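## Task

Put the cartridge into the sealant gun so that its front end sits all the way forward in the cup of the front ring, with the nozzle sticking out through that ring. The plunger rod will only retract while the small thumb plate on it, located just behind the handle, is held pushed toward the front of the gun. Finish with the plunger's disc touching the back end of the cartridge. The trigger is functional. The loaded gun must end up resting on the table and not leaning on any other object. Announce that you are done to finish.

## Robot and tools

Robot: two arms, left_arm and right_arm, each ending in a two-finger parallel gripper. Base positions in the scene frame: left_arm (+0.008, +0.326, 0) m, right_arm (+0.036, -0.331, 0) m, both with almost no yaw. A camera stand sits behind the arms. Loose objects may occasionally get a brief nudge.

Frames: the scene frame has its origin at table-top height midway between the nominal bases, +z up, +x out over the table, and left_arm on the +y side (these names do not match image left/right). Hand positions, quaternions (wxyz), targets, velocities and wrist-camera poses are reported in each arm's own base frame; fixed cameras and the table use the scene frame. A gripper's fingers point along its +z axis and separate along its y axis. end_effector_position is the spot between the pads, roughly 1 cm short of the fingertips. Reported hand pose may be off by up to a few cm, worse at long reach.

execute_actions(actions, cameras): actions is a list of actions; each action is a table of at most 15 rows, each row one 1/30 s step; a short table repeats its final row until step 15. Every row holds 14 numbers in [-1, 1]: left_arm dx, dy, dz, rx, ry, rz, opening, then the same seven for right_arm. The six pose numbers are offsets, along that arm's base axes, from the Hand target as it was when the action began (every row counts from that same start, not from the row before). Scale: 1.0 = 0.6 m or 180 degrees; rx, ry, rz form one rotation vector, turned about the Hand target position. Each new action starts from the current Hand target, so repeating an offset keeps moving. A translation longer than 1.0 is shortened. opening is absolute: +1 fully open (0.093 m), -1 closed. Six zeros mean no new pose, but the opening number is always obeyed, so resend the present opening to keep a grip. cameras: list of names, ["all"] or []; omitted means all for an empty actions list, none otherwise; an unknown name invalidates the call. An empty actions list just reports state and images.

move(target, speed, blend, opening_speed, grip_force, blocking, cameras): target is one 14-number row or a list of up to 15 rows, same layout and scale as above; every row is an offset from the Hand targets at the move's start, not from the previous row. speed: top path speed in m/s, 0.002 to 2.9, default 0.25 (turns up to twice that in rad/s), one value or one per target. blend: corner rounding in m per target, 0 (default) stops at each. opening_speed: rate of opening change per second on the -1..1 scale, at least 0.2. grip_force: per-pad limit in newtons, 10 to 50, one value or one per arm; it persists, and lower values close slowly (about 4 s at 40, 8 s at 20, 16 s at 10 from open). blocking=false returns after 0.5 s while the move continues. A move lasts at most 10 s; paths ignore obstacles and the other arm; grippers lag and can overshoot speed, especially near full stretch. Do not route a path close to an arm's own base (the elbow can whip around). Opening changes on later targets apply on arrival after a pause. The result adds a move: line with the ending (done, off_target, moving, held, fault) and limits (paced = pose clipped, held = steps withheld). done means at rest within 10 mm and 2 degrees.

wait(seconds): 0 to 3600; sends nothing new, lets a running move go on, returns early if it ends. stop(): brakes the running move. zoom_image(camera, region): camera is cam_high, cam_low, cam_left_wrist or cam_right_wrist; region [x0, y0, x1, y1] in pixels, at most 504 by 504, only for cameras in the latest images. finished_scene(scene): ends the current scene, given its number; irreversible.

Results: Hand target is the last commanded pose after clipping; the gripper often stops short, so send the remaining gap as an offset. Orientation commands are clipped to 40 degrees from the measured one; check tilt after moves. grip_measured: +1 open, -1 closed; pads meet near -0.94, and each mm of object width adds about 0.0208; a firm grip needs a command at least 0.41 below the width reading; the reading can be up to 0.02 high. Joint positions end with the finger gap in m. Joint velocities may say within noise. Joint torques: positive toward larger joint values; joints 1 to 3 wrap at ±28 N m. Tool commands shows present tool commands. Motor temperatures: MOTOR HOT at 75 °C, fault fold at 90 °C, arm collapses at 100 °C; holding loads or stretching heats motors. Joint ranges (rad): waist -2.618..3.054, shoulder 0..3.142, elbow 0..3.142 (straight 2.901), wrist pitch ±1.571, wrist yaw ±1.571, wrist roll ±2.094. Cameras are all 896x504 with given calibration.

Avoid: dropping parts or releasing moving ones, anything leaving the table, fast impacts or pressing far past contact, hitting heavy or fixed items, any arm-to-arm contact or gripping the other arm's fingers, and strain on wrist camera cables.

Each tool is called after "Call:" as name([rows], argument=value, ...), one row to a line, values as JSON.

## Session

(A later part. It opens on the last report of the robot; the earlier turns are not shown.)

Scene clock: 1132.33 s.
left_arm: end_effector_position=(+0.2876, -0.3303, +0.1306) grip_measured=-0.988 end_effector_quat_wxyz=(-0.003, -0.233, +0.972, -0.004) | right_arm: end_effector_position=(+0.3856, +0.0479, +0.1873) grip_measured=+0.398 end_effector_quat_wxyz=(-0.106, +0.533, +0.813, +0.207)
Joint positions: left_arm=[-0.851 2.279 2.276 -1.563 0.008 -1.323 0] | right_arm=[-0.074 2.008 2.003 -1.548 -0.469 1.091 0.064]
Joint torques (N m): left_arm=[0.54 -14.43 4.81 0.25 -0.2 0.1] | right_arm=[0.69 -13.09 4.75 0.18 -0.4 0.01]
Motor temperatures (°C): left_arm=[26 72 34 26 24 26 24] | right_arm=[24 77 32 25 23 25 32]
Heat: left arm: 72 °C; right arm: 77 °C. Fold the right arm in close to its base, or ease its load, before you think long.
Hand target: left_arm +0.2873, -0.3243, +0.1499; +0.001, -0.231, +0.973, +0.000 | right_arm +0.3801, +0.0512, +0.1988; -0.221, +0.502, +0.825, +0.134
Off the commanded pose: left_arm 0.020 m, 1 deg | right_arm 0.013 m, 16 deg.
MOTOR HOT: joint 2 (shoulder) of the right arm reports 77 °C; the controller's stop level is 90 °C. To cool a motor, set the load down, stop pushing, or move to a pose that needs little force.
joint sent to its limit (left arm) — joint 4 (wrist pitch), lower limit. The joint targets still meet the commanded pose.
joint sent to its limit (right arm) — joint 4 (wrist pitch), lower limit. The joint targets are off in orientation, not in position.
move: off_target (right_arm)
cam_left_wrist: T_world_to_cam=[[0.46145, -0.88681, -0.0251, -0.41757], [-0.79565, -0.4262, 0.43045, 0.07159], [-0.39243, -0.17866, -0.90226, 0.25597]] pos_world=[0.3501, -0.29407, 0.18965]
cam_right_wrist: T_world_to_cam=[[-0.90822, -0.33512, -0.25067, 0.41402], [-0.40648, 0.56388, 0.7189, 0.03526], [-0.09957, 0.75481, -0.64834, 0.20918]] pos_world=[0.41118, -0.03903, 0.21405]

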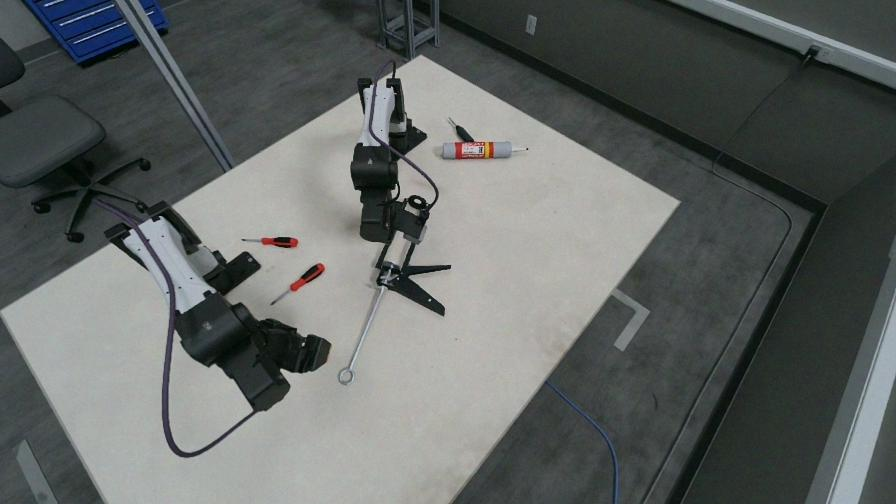

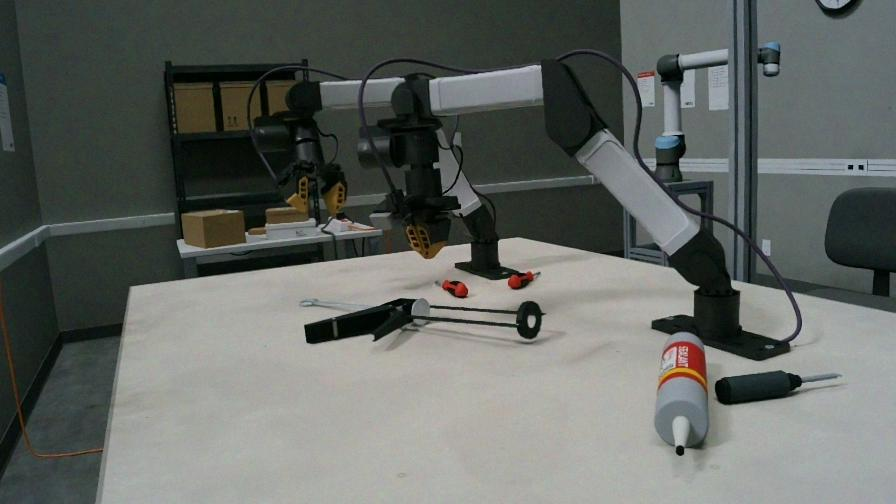

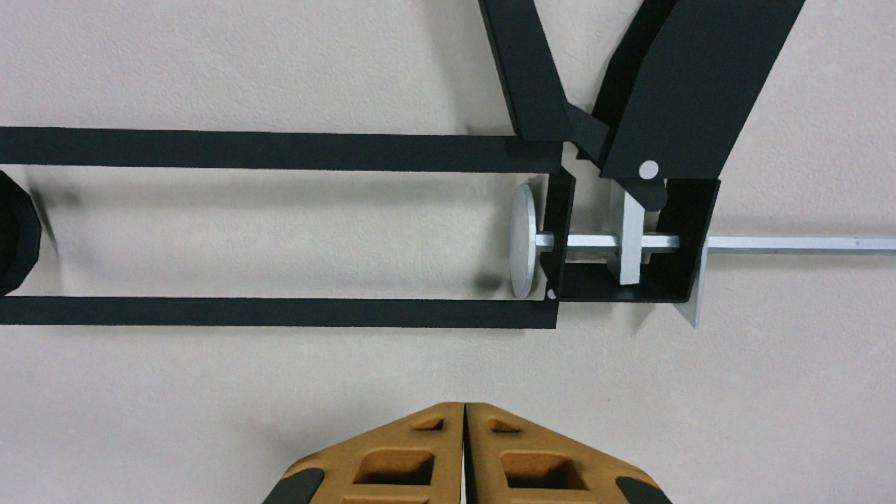

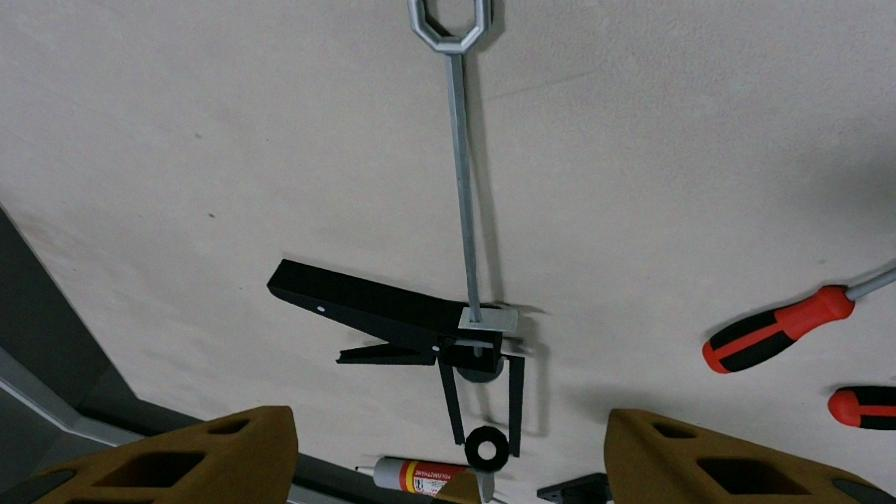

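Call:
move(target=[-0.126,0.747,0.03,0,0,0.0967,0.95,0.008,-0.019,-0.115,-0.3071,-0.5378,0.2665,0.4], speed=0.2, cameras=["all"])

Scene clock: 1158.27 s.
left_arm: end_effector_position=(+0.2095, +0.1201, +0.1646) grip_measured=+0.948 end_effector_quat_wxyz=(+0.001, -0.378, +0.926, -0.002) | right_arm: end_effector_position=(+0.3846, +0.0395, +0.1297) grip_measured=+0.398 end_effector_quat_wxyz=(+0.615, -0.039, +0.788, +0.007)
Joint positions: left_arm=[0.524 1.46 1.343 -1.452 0.005 -0.252 0.091] | right_arm=[0.132 1.422 0.355 0.819 0.069 -0.021 0.064]
Joint torques (N m): left_arm=[0.62 -3.21 7.61 0.28 -0.12 0.15] | right_arm=[-0.34 -4.04 4.75 2.54 -0.22 -0.19]
Motor temperatures (°C): left_arm=[26 72 35 26 24 26 24] | right_arm=[24 72 32 27 23 25 30]
Heat: left arm: 72 °C; right arm: 72 °C. Fold the right arm in close to its base, or ease its load, before you think long.
Hand target: left_arm +0.2117, +0.1239, +0.1679; +0.001, -0.375, +0.927, +0.000 | right_arm +0.3849, +0.0399, +0.1297; +0.619, -0.044, +0.784, +0.011
Off the commanded pose: left_arm 0.005 m, 1 deg | right_arm 0.001 m, 1 deg.
MOTOR HOT: still on. Joint 2 (shoulder) of the right arm reports 72 °C.
move: done
cam_left_wrist: T_world_to_cam=[[0.70645, -0.70729, -0.02593, -0.05398], [-0.63323, -0.64799, 0.42323, 0.18063], [-0.31615, -0.28258, -0.90565, 0.33357]] pos_world=[0.25798, 0.17313, 0.22425]
cam_right_wrist: T_world_to_cam=[[0.09885, -0.99457, 0.03272, -0.00217], [-0.61373, -0.08681, -0.78473, 0.38139], [0.7833, 0.05749, -0.61898, -0.13764]] pos_world=[0.3421, 0.03887, 0.21416]

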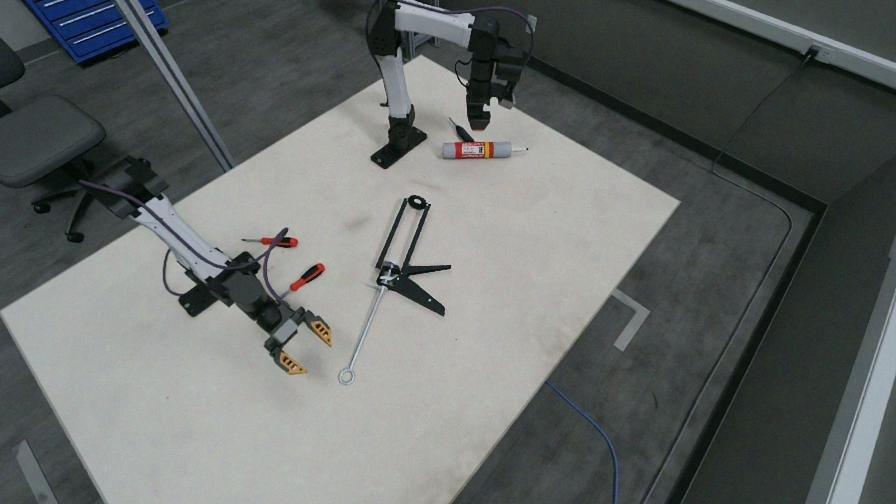

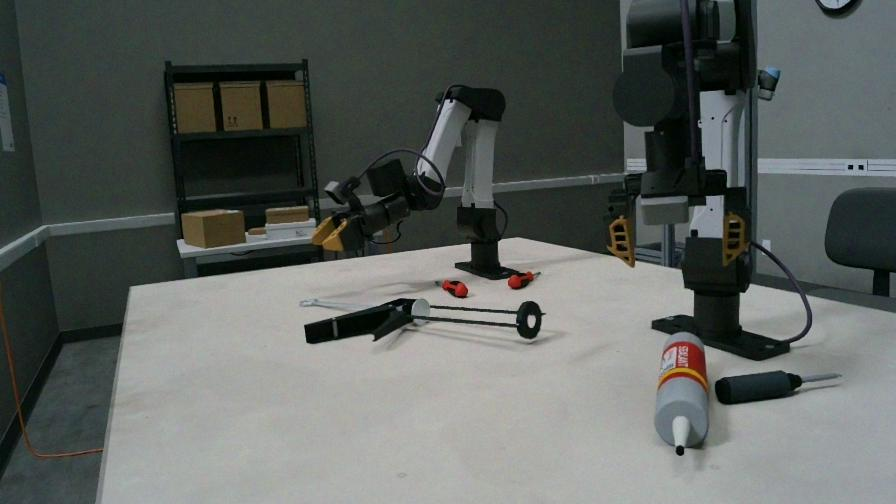

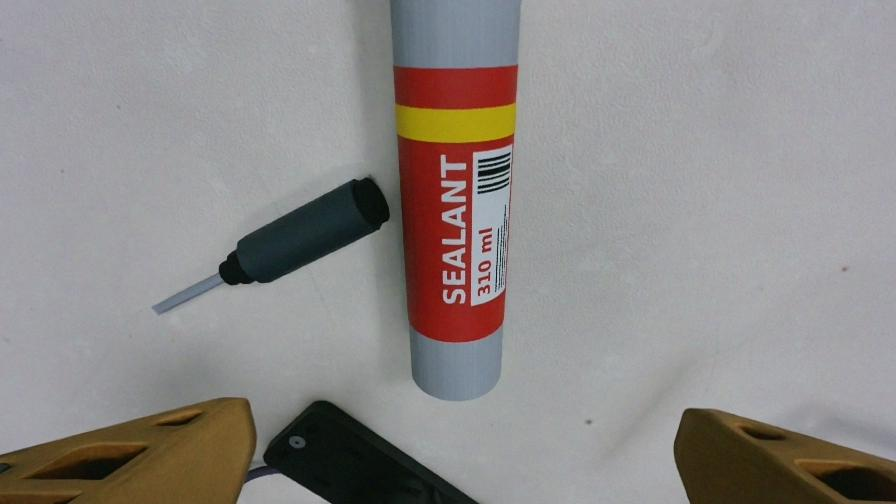

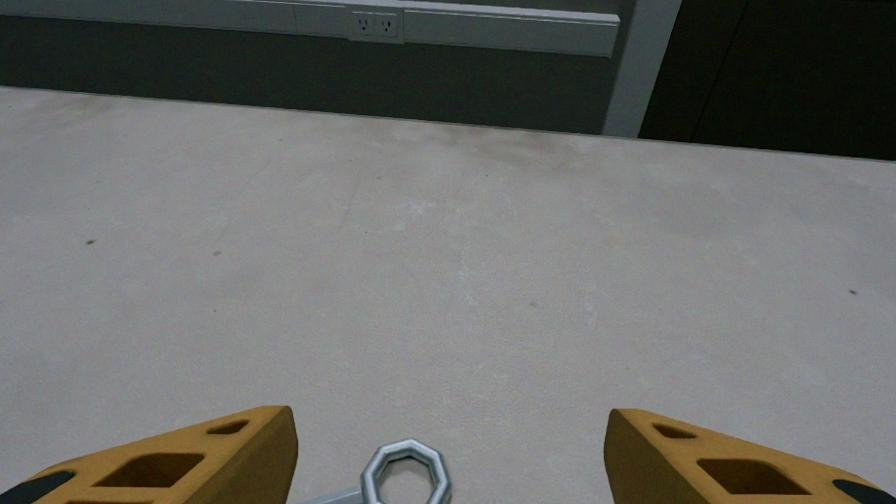

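Call:
move([
  [0.002,0.003,-0.18,0,0,0,0.95,0,0,0,0,0,0,0.4],
  [0.002,0.003,-0.232,0,0,0,0.95,0,0,0,0,0,0,0.4],
], speed=0.1, blend=0.01, cameras=["cam_left_wrist"])

Scene clock: 1175.00 s.
left_arm: end_effector_position=(+0.2091, +0.1274, +0.0371) grip_measured=+0.948 end_effector_quat_wxyz=(+0.000, -0.379, +0.925, +0.014) | right_arm: end_effector_position=(+0.3846, +0.0395, +0.1299) grip_measured=+0.398 end_effector_quat_wxyz=(+0.615, -0.039, +0.788, +0.007)
Joint positions: left_arm=[0.528 1.538 0.9 -0.929 -0.029 -0.249 0.091] | right_arm=[0.132 1.422 0.355 0.82 0.069 -0.021 0.064]
Joint torques (N m): left_arm=[0.58 -3.06 4.21 0.82 0.2 0.13] | right_arm=[-0.29 -3.96 4.63 2.52 -0.21 -0.14]
Motor temperatures (°C): left_arm=[26 65 36 26 24 26 24] | right_arm=[24 62 33 35 23 25 30]
Heat: left arm: 65 °C; right arm: 62 °C.
Hand target: left_arm +0.2129, +0.1256, +0.0287; +0.001, -0.375, +0.927, +0.000 | right_arm +0.3849, +0.0399, +0.1296; +0.619, -0.044, +0.784, +0.011
Off the commanded pose: left_arm 0.009 m, 2 deg | right_arm 0.001 m, 1 deg.
MOTOR HOT: cleared for the motors of the right arm.
move: done
cam_left_wrist: T_world_to_cam=[[0.70614, -0.70573, -0.05764, -0.05076], [-0.62646, -0.66061, 0.41369, 0.23946], [-0.33003, -0.25601, -0.90859, 0.21964]] pos_world=[0.25834, 0.17859, 0.09758]

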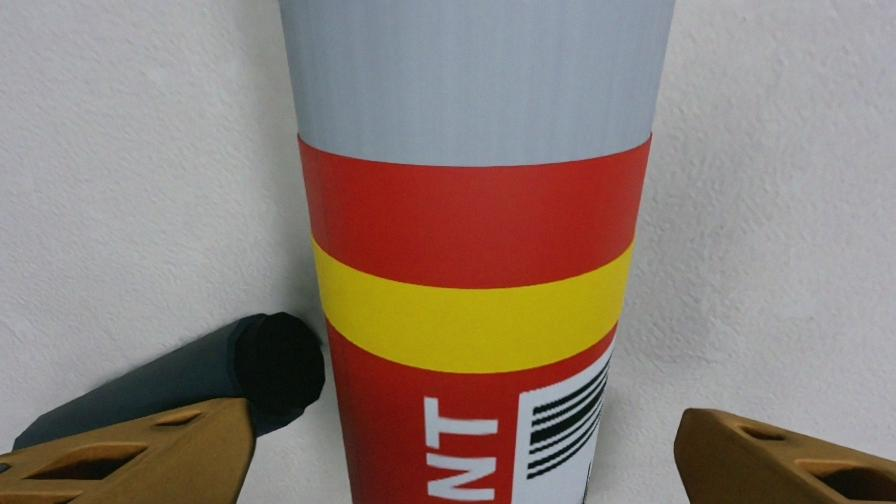

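Call:
move(target=[-0.019,-0.0185,-0.003,0,0,0,0.95,0,0,0,0,0,0,0.4], speed=0.08, cameras=["cam_left_wrist","cam_low"])

Scene clock: 1183.20 s.
left_arm: end_effector_position=(+0.2049, +0.1245, +0.0359) grip_measured=+0.948 end_effector_quat_wxyz=(+0.009, -0.375, +0.927, +0.020) | right_arm: end_effector_position=(+0.3846, +0.0395, +0.1299) grip_measured=+0.398 end_effector_quat_wxyz=(+0.615, -0.039, +0.788, +0.007)
Joint positions: left_arm=[0.52 1.502 0.86 -0.905 -0.038 -0.249 0.091] | right_arm=[0.132 1.422 0.355 0.82 0.069 -0.021 0.064]
Joint torques (N m): left_arm=[-0.08 -4.26 2.56 0.62 0.26 -0.01] | right_arm=[-0.24 -4.03 4.78 2.52 -0.19 -0.16]
Motor temperatures (°C): left_arm=[26 62 35 26 24 26 24] | right_arm=[24 59 33 37 23 25 30]
Heat: left arm: 62 °C; right arm: 59 °C.
Hand target: left_arm +0.2015, +0.1145, +0.0269; +0.000, -0.375, +0.927, +0.000 | right_arm +0.3849, +0.0399, +0.1296; +0.619, -0.044, +0.784, +0.011
Off the commanded pose: left_arm 0.014 m, 2 deg | right_arm 0.001 m, 1 deg.
move: off_target (left_arm)
cam_left_wrist: T_world_to_cam=[[0.7013, -0.71022, -0.06142, -0.04821], [-0.6368, -0.66286, 0.39383, 0.23869], [-0.32042, -0.23708, -0.91713, 0.21243]] pos_world=[0.25387, 0.17434, 0.09786]
Images, in order (width x height): cam_low 896x504, cam_left_wrist 896x504.

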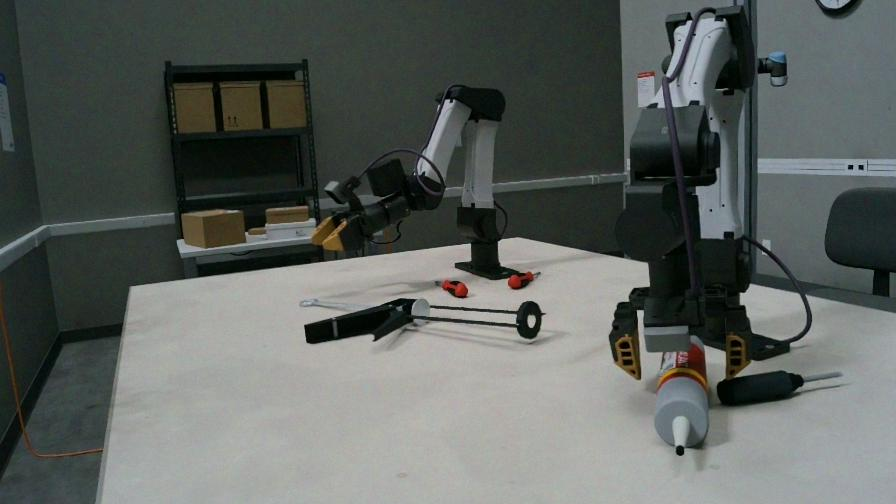

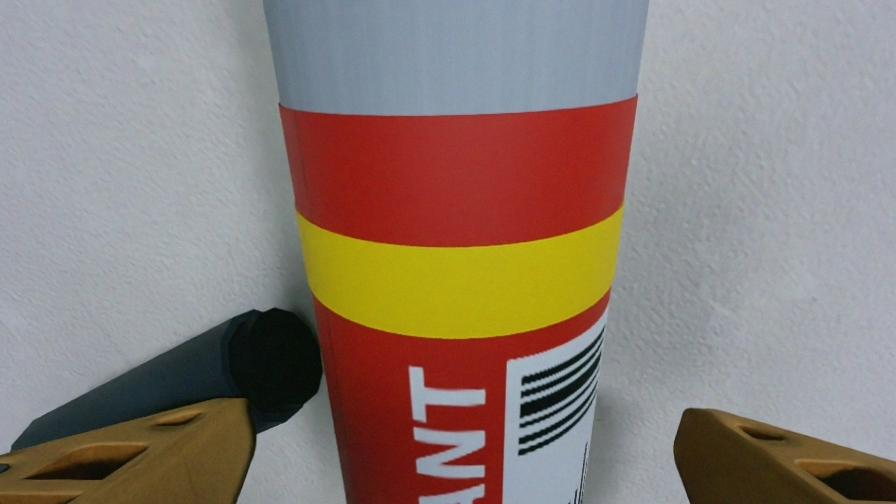

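Call:
move([
  [-0.003,-0.0,0.07,0,0,0,0.95,0,0,0,0,0,0,0.4],
  [-0.01,-0.004,0.07,0,0,0,0.95,0,0,0,0,0,0,0.4],
  [-0.005,-0.0,0.0,0,0,0,0.95,0,0,0,0,0,0,0.4],
], speed=0.12, cameras=["cam_left_wrist"])

Scene clock: 1190.47 s.
left_arm: end_effector_position=(+0.1958, +0.1133, +0.0314) grip_measured=+0.948 end_effector_quat_wxyz=(-0.001, -0.375, +0.927, +0.003) | right_arm: end_effector_position=(+0.3846, +0.0395, +0.1299) grip_measured=+0.398 end_effector_quat_wxyz=(+0.615, -0.039, +0.788, +0.007)
Joint positions: left_arm=[0.52 1.48 0.821 -0.913 -0.007 -0.249 0.091] | right_arm=[0.132 1.422 0.355 0.82 0.069 -0.021 0.064]
Joint torques (N m): left_arm=[0.54 -2.99 4.74 0.7 -0.02 0.06] | right_arm=[-0.28 -3.97 4.7 2.56 -0.21 -0.12]
Motor temperatures (°C): left_arm=[26 60 35 26 24 26 24] | right_arm=[24 57 33 39 23 25 30]
Heat: left arm: 60 °C; right arm: 57 °C.
Hand target: left_arm +0.1985, +0.1146, +0.0269; +0.001, -0.375, +0.927, +0.000 | right_arm +0.3849, +0.0399, +0.1296; +0.619, -0.044, +0.784, +0.011
Off the commanded pose: left_arm 0.005 m, 0 deg | right_arm 0.001 m, 1 deg.
move: done
cam_left_wrist: T_world_to_cam=[[0.70079, -0.71237, -0.03775, -0.0505], [-0.63463, -0.64673, 0.42306, 0.22403], [-0.32579, -0.27252, -0.90531, 0.20749]] pos_world=[0.24516, 0.16546, 0.09116]

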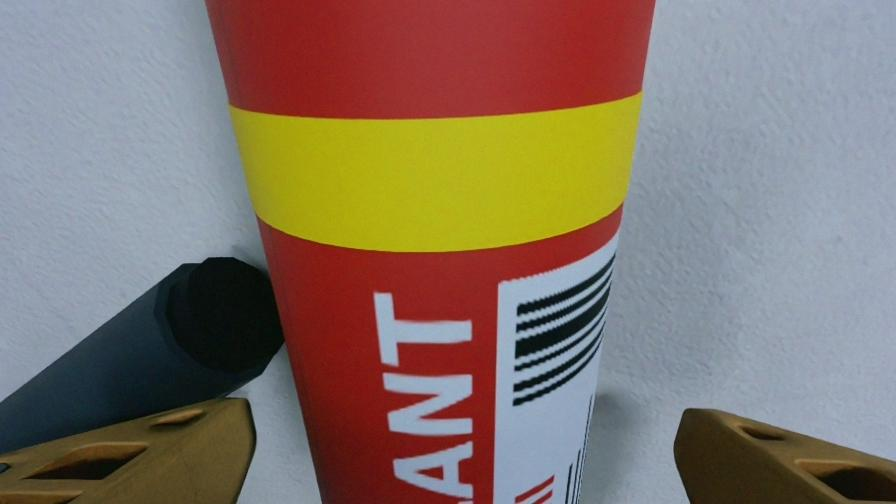

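Call:
move(target=[0,0,0,0,0,0,-0.35,0,0,0,0,0,0,0.4], speed=0.08, grip_force=[40, 50], opening_speed=0.6, cameras=["cam_left_wrist"])

Scene clock: 1199.93 s.
left_arm: end_effector_position=(+0.1965, +0.1137, +0.0314) grip_measured=-0.010 end_effector_quat_wxyz=(+0.001, -0.375, +0.927, +0.004) | right_arm: end_effector_position=(+0.3846, +0.0395, +0.1299) grip_measured=+0.398 end_effector_quat_wxyz=(+0.615, -0.039, +0.788, +0.007)
Joint positions: left_arm=[0.52 1.48 0.821 -0.91 -0.007 -0.249 0.045] | right_arm=[0.132 1.422 0.355 0.82 0.069 -0.021 0.064]
Joint torques (N m): left_arm=[0.43 -3.06 4.85 0.67 -0.01 0.07] | right_arm=[-0.2 -4.11 4.81 2.54 -0.19 -0.15]
Motor temperatures (°C): left_arm=[26 58 35 26 24 26 24] | right_arm=[24 54 33 40 23 25 30]
Heat: left arm: 58 °C; right arm: 54 °C.
Hand target: left_arm +0.1985, +0.1146, +0.0269; +0.001, -0.375, +0.927, +0.000 | right_arm +0.3849, +0.0399, +0.1296; +0.619, -0.044, +0.784, +0.011
Off the commanded pose: left_arm 0.005 m, 0 deg | right_arm 0.001 m, 1 deg.
grip_force (N): 40, 50
move: done
cam_left_wrist: T_world_to_cam=[[0.70087, -0.71233, -0.03699, -0.05066], [-0.63575, -0.64736, 0.42041, 0.22502], [-0.32342, -0.27114, -0.90658, 0.20719]] pos_world=[0.24557, 0.16576, 0.09136]

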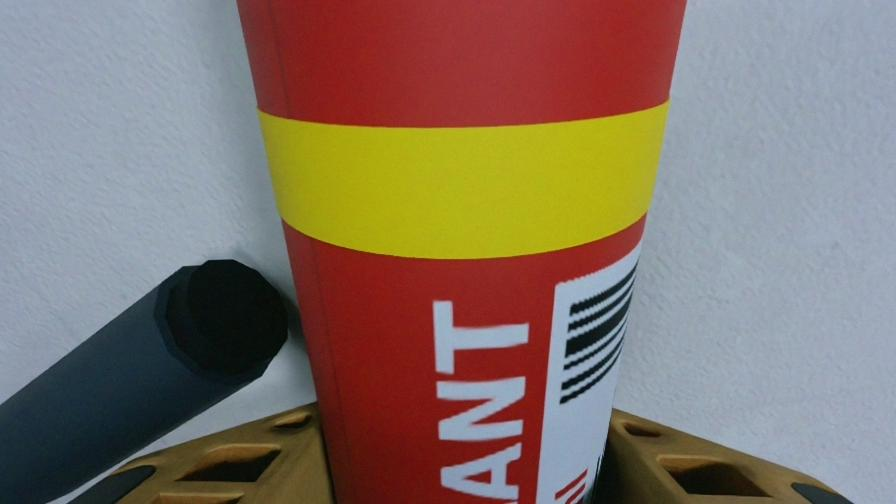

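Call:
move([
  [0,0,0.15,0,0,0,-0.35,0,0,0,0,0,0,0.4],
  [0.219,-0.1077,0.15,0,0,0.4067,-0.35,0,0,0,0,0,0,0.4],
  [0.219,-0.1077,0.04,0,0,0.4067,-0.35,0,0,0,0,0,0,0.4],
], speed=0.15, cameras=["all"])

Scene clock: 1225.83 s.
left_arm: end_effector_position=(+0.3264, +0.0488, +0.0505) grip_measured=-0.016 end_effector_quat_wxyz=(+0.008, +0.851, -0.525, +0.001) | right_arm: end_effector_position=(+0.3846, +0.0395, +0.1299) grip_measured=+0.398 end_effector_quat_wxyz=(+0.615, -0.039, +0.788, +0.007)
Joint positions: left_arm=[0.156 1.845 1.304 -1.039 0.014 -1.881 0.044] | right_arm=[0.132 1.422 0.355 0.82 0.069 -0.021 0.064]
Joint torques (N m): left_arm=[-0.43 -7.05 5.76 0.33 -0.22 -0.15] | right_arm=[-0.32 -3.97 4.7 2.56 -0.23 -0.15]
Heat: left arm: 54 °C; right arm: 50 °C.
Hand target: left_arm +0.3300, +0.0500, +0.0510; +0.000, +0.854, -0.521, -0.001 | right_arm +0.3849, +0.0399, +0.1296; +0.619, -0.044, +0.784, +0.011
Off the commanded pose: left_arm 0.004 m, 1 deg | right_arm 0.001 m, 1 deg.
grip_force (N): 40, 50
move: done
cam_left_wrist: T_world_to_cam=[[0.88903, 0.45572, -0.04418, -0.30537], [0.42811, -0.79318, 0.43311, -0.0832], [0.16234, -0.40396, -0.90026, 0.09656]] pos_world=[0.29142, 0.11217, 0.10948]
cam_right_wrist: T_world_to_cam=[[0.09876, -0.99457, 0.03272, -0.00214], [-0.61313, -0.08671, -0.78521, 0.38136], [0.78379, 0.05748, -0.61836, -0.13788]] pos_world=[0.3421, 0.03887, 0.21426]

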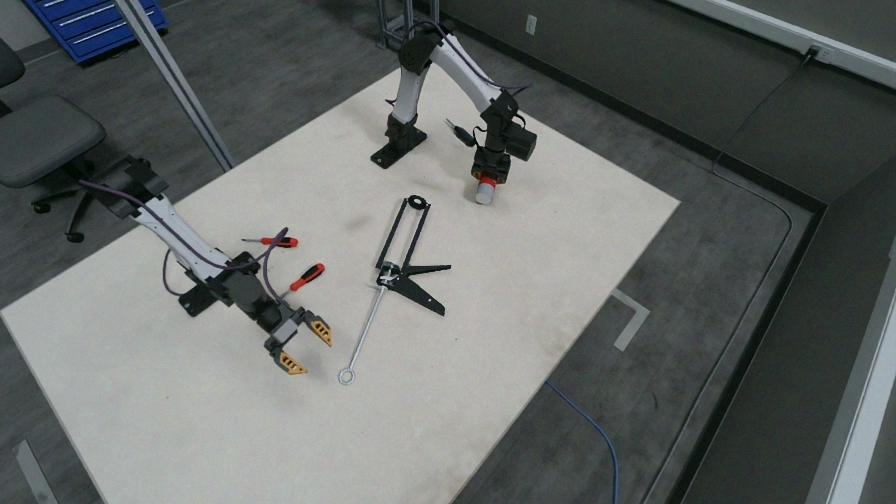

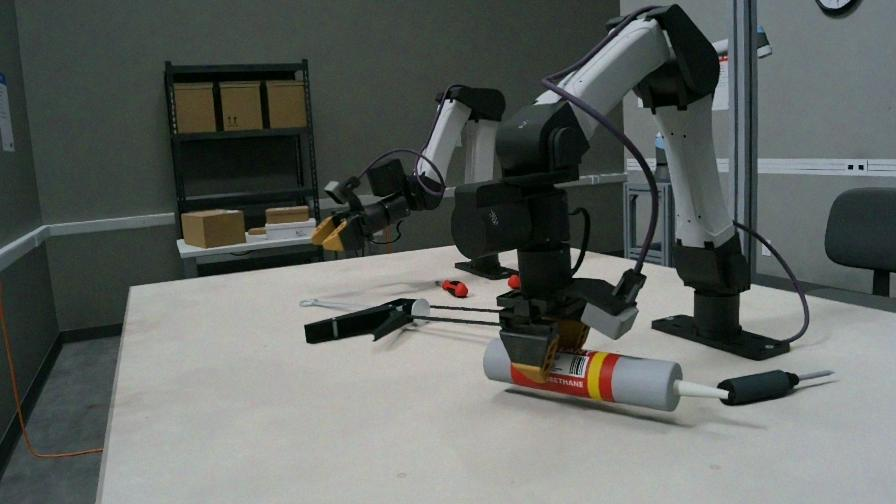

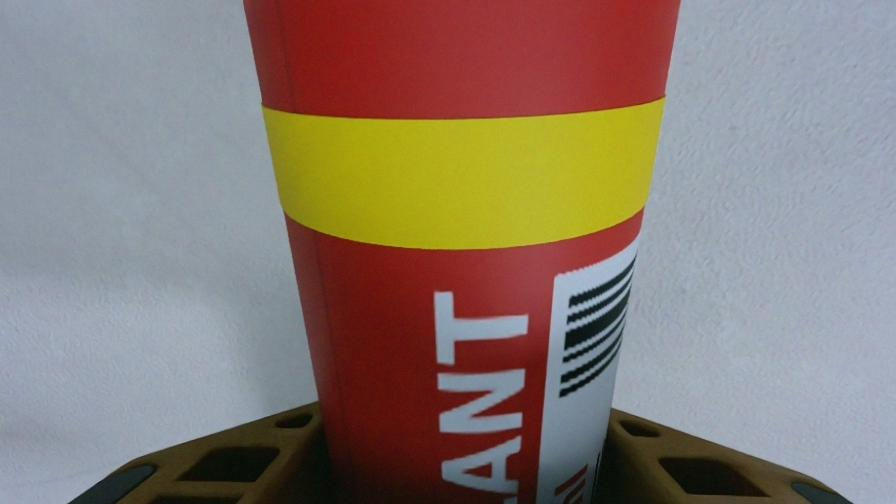

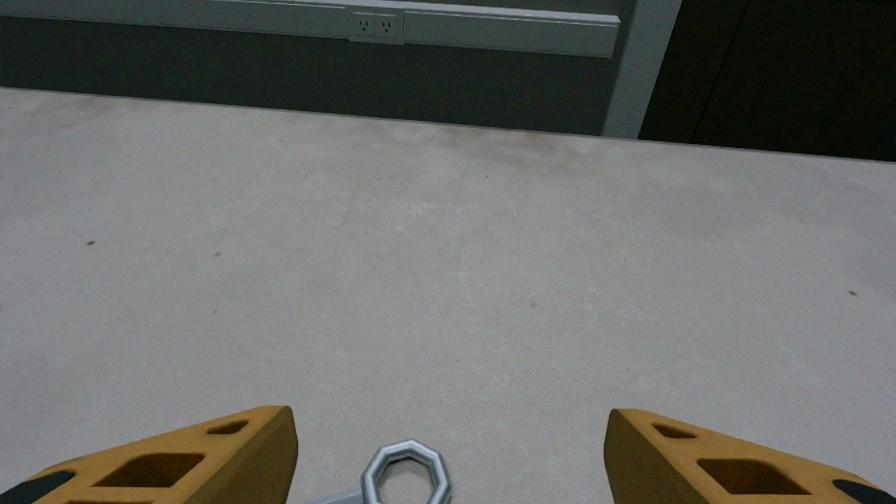

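Call:
move([
  [0,0,-0.033,0,0,0,-0.35,0,0,0,0,0,0,0.4],
], speed=0.04, cameras=["cam_low"])

Scene clock: 1229.93 s.
left_arm: end_effector_position=(+0.3269, +0.0483, +0.0343) grip_measured=-0.016 end_effector_quat_wxyz=(+0.008, +0.851, -0.525, +0.003) | right_arm: end_effector_position=(+0.3846, +0.0395, +0.1299) grip_measured=+0.398 end_effector_quat_wxyz=(+0.615, -0.039, +0.788, +0.007)
Joint positions: left_arm=[0.156 1.863 1.259 -0.973 0.017 -1.881 0.044] | right_arm=[0.132 1.422 0.355 0.82 0.069 -0.021 0.064]
Joint torques (N m): left_arm=[-0.42 -6.72 5.26 0.46 -0.28 -0.11] | right_arm=[-0.17 -4.01 4.88 2.55 -0.22 -0.15]
Heat: left arm: 54 °C; right arm: 50 °C.
Hand target: left_arm +0.3299, +0.0500, +0.0311; +0.000, +0.854, -0.521, -0.001 | right_arm +0.3849, +0.0399, +0.1296; +0.619, -0.044, +0.784, +0.011
Off the commanded pose: left_arm 0.005 m, 1 deg | right_arm 0.001 m, 1 deg.
grip_force (N): 40, 50
move: done

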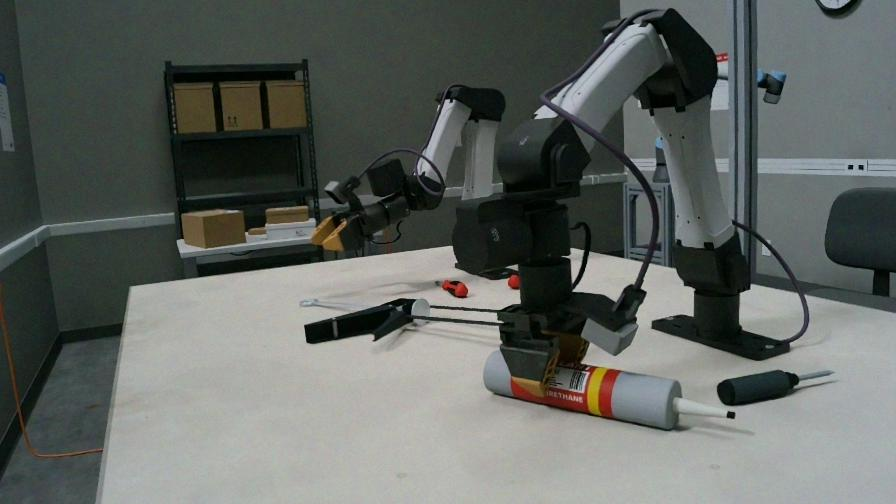

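Call:
move([
  [0,0,-0.008,0,0,0,-0.35,0,0,0,0,0,0,0.4],
  [0,0,-0.008,0,0,0,0.5,0,0,0,0,0,0,0.4],
], speed=0.04, opening_speed=0.5, cameras=["cam_low","cam_left_wrist"])

Scene clock: 1236.03 s.
left_arm: end_effector_position=(+0.3306, +0.0495, +0.0338) grip_measured=+0.498 end_effector_quat_wxyz=(+0.002, +0.851, -0.525, +0.009) | right_arm: end_effector_position=(+0.3846, +0.0395, +0.1299) grip_measured=+0.398 end_effector_quat_wxyz=(+0.615, -0.039, +0.788, +0.007)
Joint positions: left_arm=[0.156 1.863 1.257 -0.954 0.014 -1.881 0.069] | right_arm=[0.132 1.422 0.355 0.82 0.069 -0.021 0.064]
Joint torques (N m): left_arm=[-0.44 -6.2 4.57 0.49 -0.25 -0.11] | right_arm=[-0.27 -3.99 4.81 2.54 -0.21 -0.16]
Motor temperatures (°C): left_arm=[26 54 36 26 24 26 24] | right_arm=[24 49 34 45 23 25 29]
Heat: left arm: 54 °C; right arm: 49 °C.
Hand target: left_arm +0.3299, +0.0500, +0.0263; +0.000, +0.854, -0.521, -0.001 | right_arm +0.3849, +0.0399, +0.1296; +0.619, -0.044, +0.784, +0.011
Off the commanded pose: left_arm 0.008 m, 1 deg | right_arm 0.001 m, 1 deg.
grip_force (N): 40, 50
move: done
cam_left_wrist: T_world_to_cam=[[0.88953, 0.4562, -0.02498, -0.31095], [0.41979, -0.79451, 0.43878, -0.07453], [0.18033, -0.40079, -0.89825, 0.07495]] pos_world=[0.29437, 0.11268, 0.09226]

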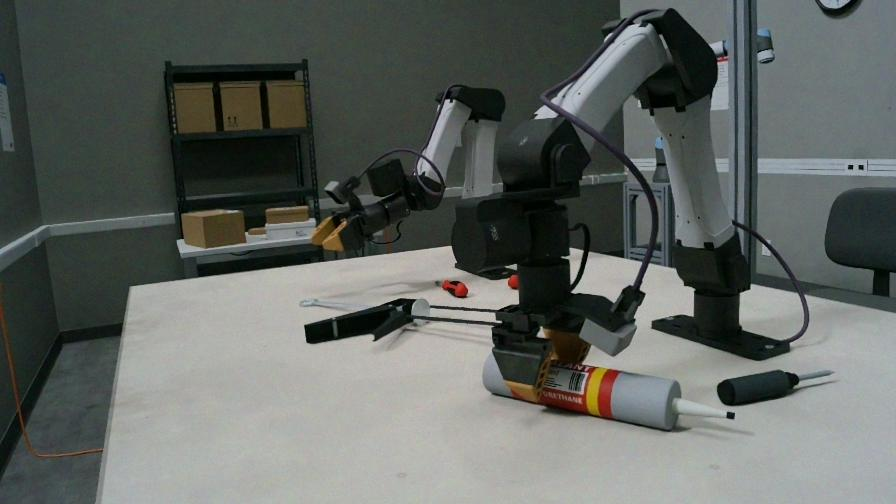

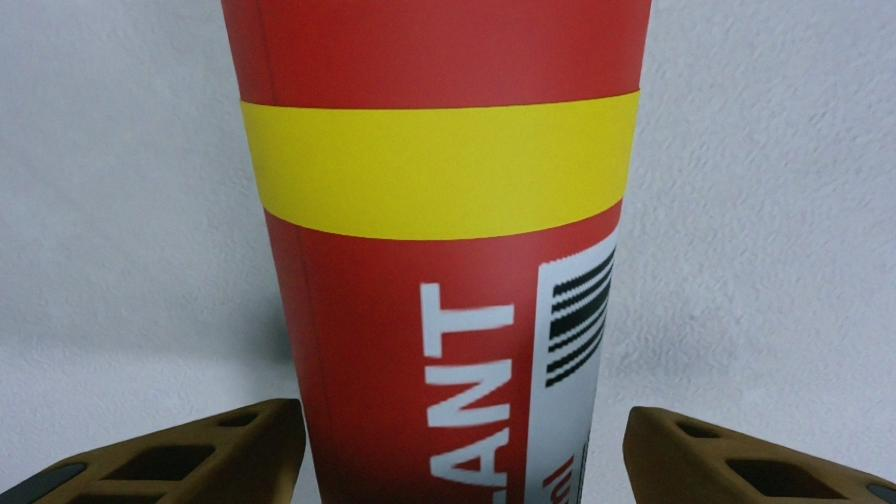

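Call:
move([
  [0,0,0.0,0,0,0,0.95,0,0,0,0,0,0,0.4],
  [0,0,0.2,0,0,0,0.95,0,0,0,0,0,0,0.4],
  [0.0,0.0,0.2,0,0,-0.5,0.95,0,0,0,0,0,0,0.4],
], speed=0.15, cameras=[])

Call:
move(target=[0.0,0.0,0.0,0,0,-0.5,0.95,0,0,0,0,0,0,0.4], speed=0.15, cameras=["cam_left_wrist","cam_low"])

Scene clock: 1254.73 s.
left_arm: end_effector_position=(+0.3275, +0.0501, +0.1310) grip_measured=+0.948 end_effector_quat_wxyz=(-0.020, -0.245, +0.969, -0.002) | right_arm: end_effector_position=(+0.3846, +0.0395, +0.1299) grip_measured=+0.398 end_effector_quat_wxyz=(+0.615, -0.039, +0.788, +0.007)
Joint positions: left_arm=[0.156 1.834 1.613 -1.389 0.008 -0.339 0.091] | right_arm=[0.132 1.422 0.355 0.82 0.069 -0.021 0.064]
Joint torques (N m): left_arm=[-0.43 -9.8 7.32 0.19 -0.15 0.13] | right_arm=[-0.25 -3.97 4.74 2.55 -0.23 -0.16]
Motor temperatures (°C): left_arm=[26 56 36 26 24 26 24] | right_arm=[24 47 34 46 23 25 29]
Heat: left arm: 56 °C; right arm: 47 °C.
Hand target: left_arm +0.3300, +0.0500, +0.1463; +0.001, -0.236, +0.972, +0.000 | right_arm +0.3849, +0.0399, +0.1296; +0.619, -0.044, +0.784, +0.011
Off the commanded pose: left_arm 0.015 m, 3 deg | right_arm 0.001 m, 1 deg.
grip_force (N): 40, 50
move: off_target (left_arm)

Scene clock: 1260.73 s.
left_arm: end_effector_position=(+0.3274, +0.0505, +0.1310) grip_measured=+0.948 end_effector_quat_wxyz=(-0.014, +0.512, +0.859, -0.015) | right_arm: end_effector_position=(+0.3846, +0.0395, +0.1299) grip_measured=+0.398 end_effector_quat_wxyz=(+0.615, -0.039, +0.788, +0.007)
Joint positions: left_arm=[0.156 1.834 1.613 -1.389 0.005 1.23 0.091] | right_arm=[0.132 1.422 0.355 0.82 0.069 -0.021 0.064]
Joint torques (N m): left_arm=[-0.31 -9.68 7.34 0.09 -0.01 0.19] | right_arm=[-0.28 -4 4.71 2.56 -0.22 -0.15]
Motor temperatures (°C): left_arm=[26 57 36 26 24 26 24] | right_arm=[24 47 34 47 23 25 29]
Heat: left arm: 57 °C; right arm: 47 °C.
Hand target: left_arm +0.3300, +0.0500, +0.1463; +0.001, +0.521, +0.854, +0.000 | right_arm +0.3849, +0.0399, +0.1296; +0.619, -0.044, +0.784, +0.011
Off the commanded pose: left_arm 0.016 m, 3 deg | right_arm 0.001 m, 1 deg.
grip_force (N): 40, 50
move: off_target (left_arm)
cam_left_wrist: T_world_to_cam=[[-0.87511, -0.48386, 0.00795, 0.31474], [-0.43337, 0.79088, 0.4321, 0.08507], [-0.21536, 0.37468, -0.90179, 0.25414]] pos_world=[0.36703, -0.01021, 0.18992]
Images, in order (width x height): cam_low 896x504, cam_left_wrist 896x504.

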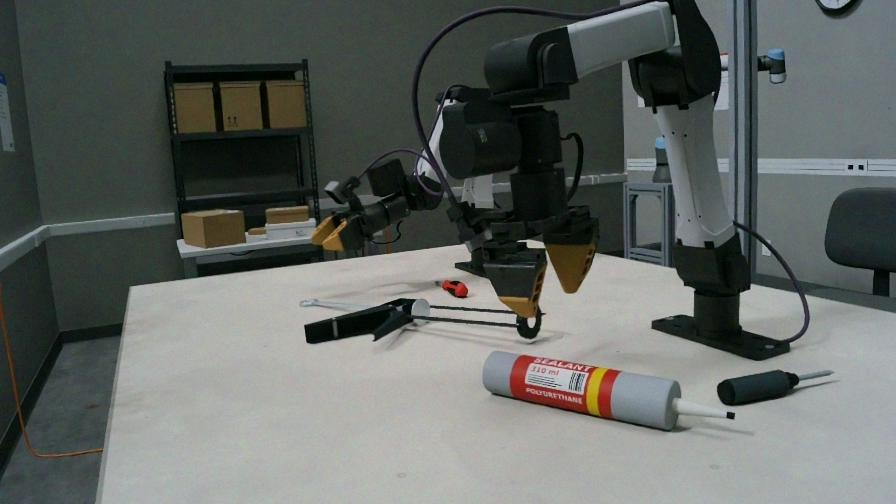

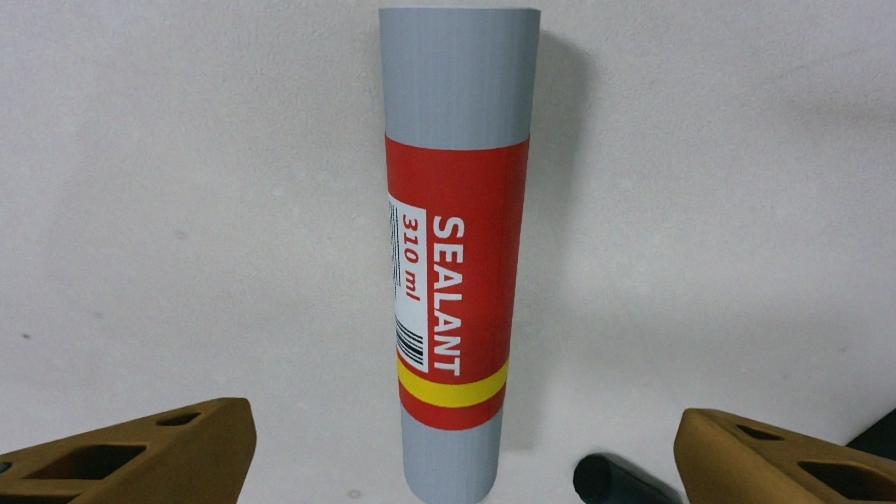

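Call:
move([
  [-0.01,0.019,-0.14,0,0,0,0.95,0,0,0,0,0,0,0.4],
  [-0.01,0.019,-0.2,0,0,0,0.95,0,0,0,0,0,0,0.4],
], speed=0.12, blend=0.01, cameras=["cam_left_wrist"])

Scene clock: 1279.10 s.
left_arm: end_effector_position=(+0.3229, +0.0586, +0.0339) grip_measured=+0.948 end_effector_quat_wxyz=(+0.004, +0.517, +0.856, +0.001) | right_arm: end_effector_position=(+0.3846, +0.0395, +0.1299) grip_measured=+0.398 end_effector_quat_wxyz=(+0.615, -0.039, +0.788, +0.007)
Joint positions: left_arm=[0.182 1.844 1.233 -0.953 0.004 1.268 0.091] | right_arm=[0.132 1.422 0.355 0.82 0.069 -0.021 0.064]
Joint torques (N m): left_arm=[0.83 -5.67 4.79 0.59 0.01 0.16] | right_arm=[-0.27 -4.12 4.63 2.57 -0.21 -0.15]
Motor temperatures (°C): left_arm=[26 59 36 26 24 26 24] | right_arm=[24 46 34 49 23 25 29]
Heat: left arm: 59 °C; right arm: 49 °C.
Hand target: left_arm +0.3239, +0.0614, +0.0264; +0.001, +0.520, +0.854, +0.000 | right_arm +0.3849, +0.0399, +0.1296; +0.619, -0.044, +0.784, +0.011
Off the commanded pose: left_arm 0.008 m, 1 deg | right_arm 0.001 m, 1 deg.
grip_force (N): 40, 50
move: done
cam_left_wrist: T_world_to_cam=[[-0.88014, -0.47329, -0.03667, 0.318], [-0.44367, 0.79266, 0.41814, 0.12243], [-0.16884, 0.38429, -0.90764, 0.14718]] pos_world=[0.35905, -0.0031, 0.09406]

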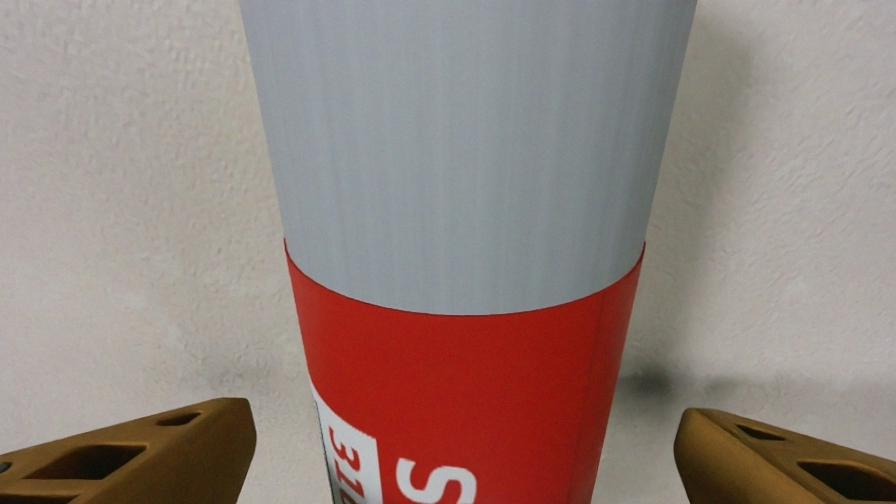

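Call:
move(target=[0,0,0,0,0,0,-0.35,0,0,0,0,0,0,0.4], speed=0.08, opening_speed=0.6, cameras=["cam_left_wrist"])

Scene clock: 1287.10 s.
left_arm: end_effector_position=(+0.3234, +0.0586, +0.0339) grip_measured=-0.010 end_effector_quat_wxyz=(+0.005, +0.517, +0.856, +0.002) | right_arm: end_effector_position=(+0.3846, +0.0395, +0.1299) grip_measured=+0.398 end_effector_quat_wxyz=(+0.615, -0.039, +0.788, +0.007)
Joint positions: left_arm=[0.182 1.844 1.233 -0.951 0.004 1.268 0.045] | right_arm=[0.132 1.422 0.355 0.82 0.069 -0.021 0.064]
Joint torques (N m): left_arm=[0.83 -5.78 4.7 0.56 -0.03 0.16] | right_arm=[-0.24 -3.97 4.62 2.57 -0.22 -0.16]
Motor temperatures (°C): left_arm=[26 58 37 26 24 26 24] | right_arm=[24 45 34 49 23 25 28]
Heat: left arm: 58 °C; right arm: 49 °C.
Hand target: left_arm +0.3239, +0.0614, +0.0264; +0.001, +0.521, +0.854, +0.000 | right_arm +0.3849, +0.0399, +0.1296; +0.619, -0.044, +0.784, +0.011
Off the commanded pose: left_arm 0.008 m, 1 deg | right_arm 0.001 m, 1 deg.
grip_force (N): 40, 50
move: done
cam_left_wrist: T_world_to_cam=[[-0.88023, -0.473, -0.03842, 0.31851], [-0.44418, 0.79269, 0.41754, 0.12273], [-0.16704, 0.3846, -0.90784, 0.14657]] pos_world=[0.35936, -0.003, 0.09406]

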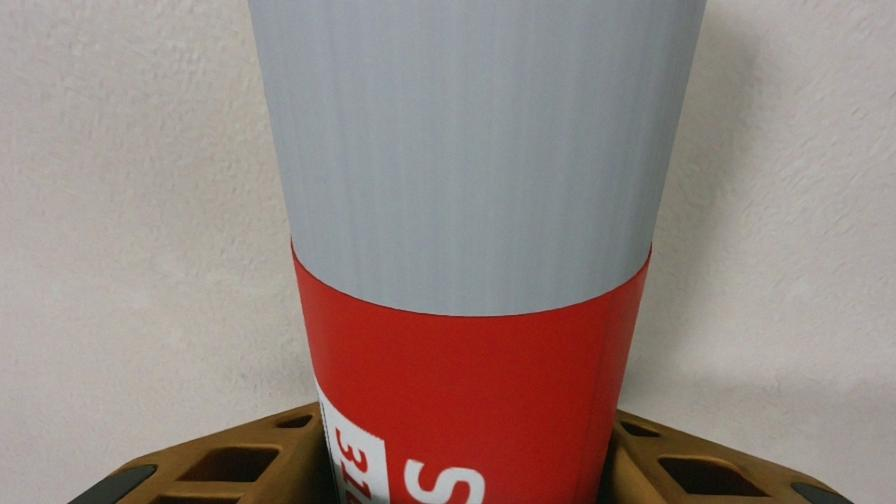

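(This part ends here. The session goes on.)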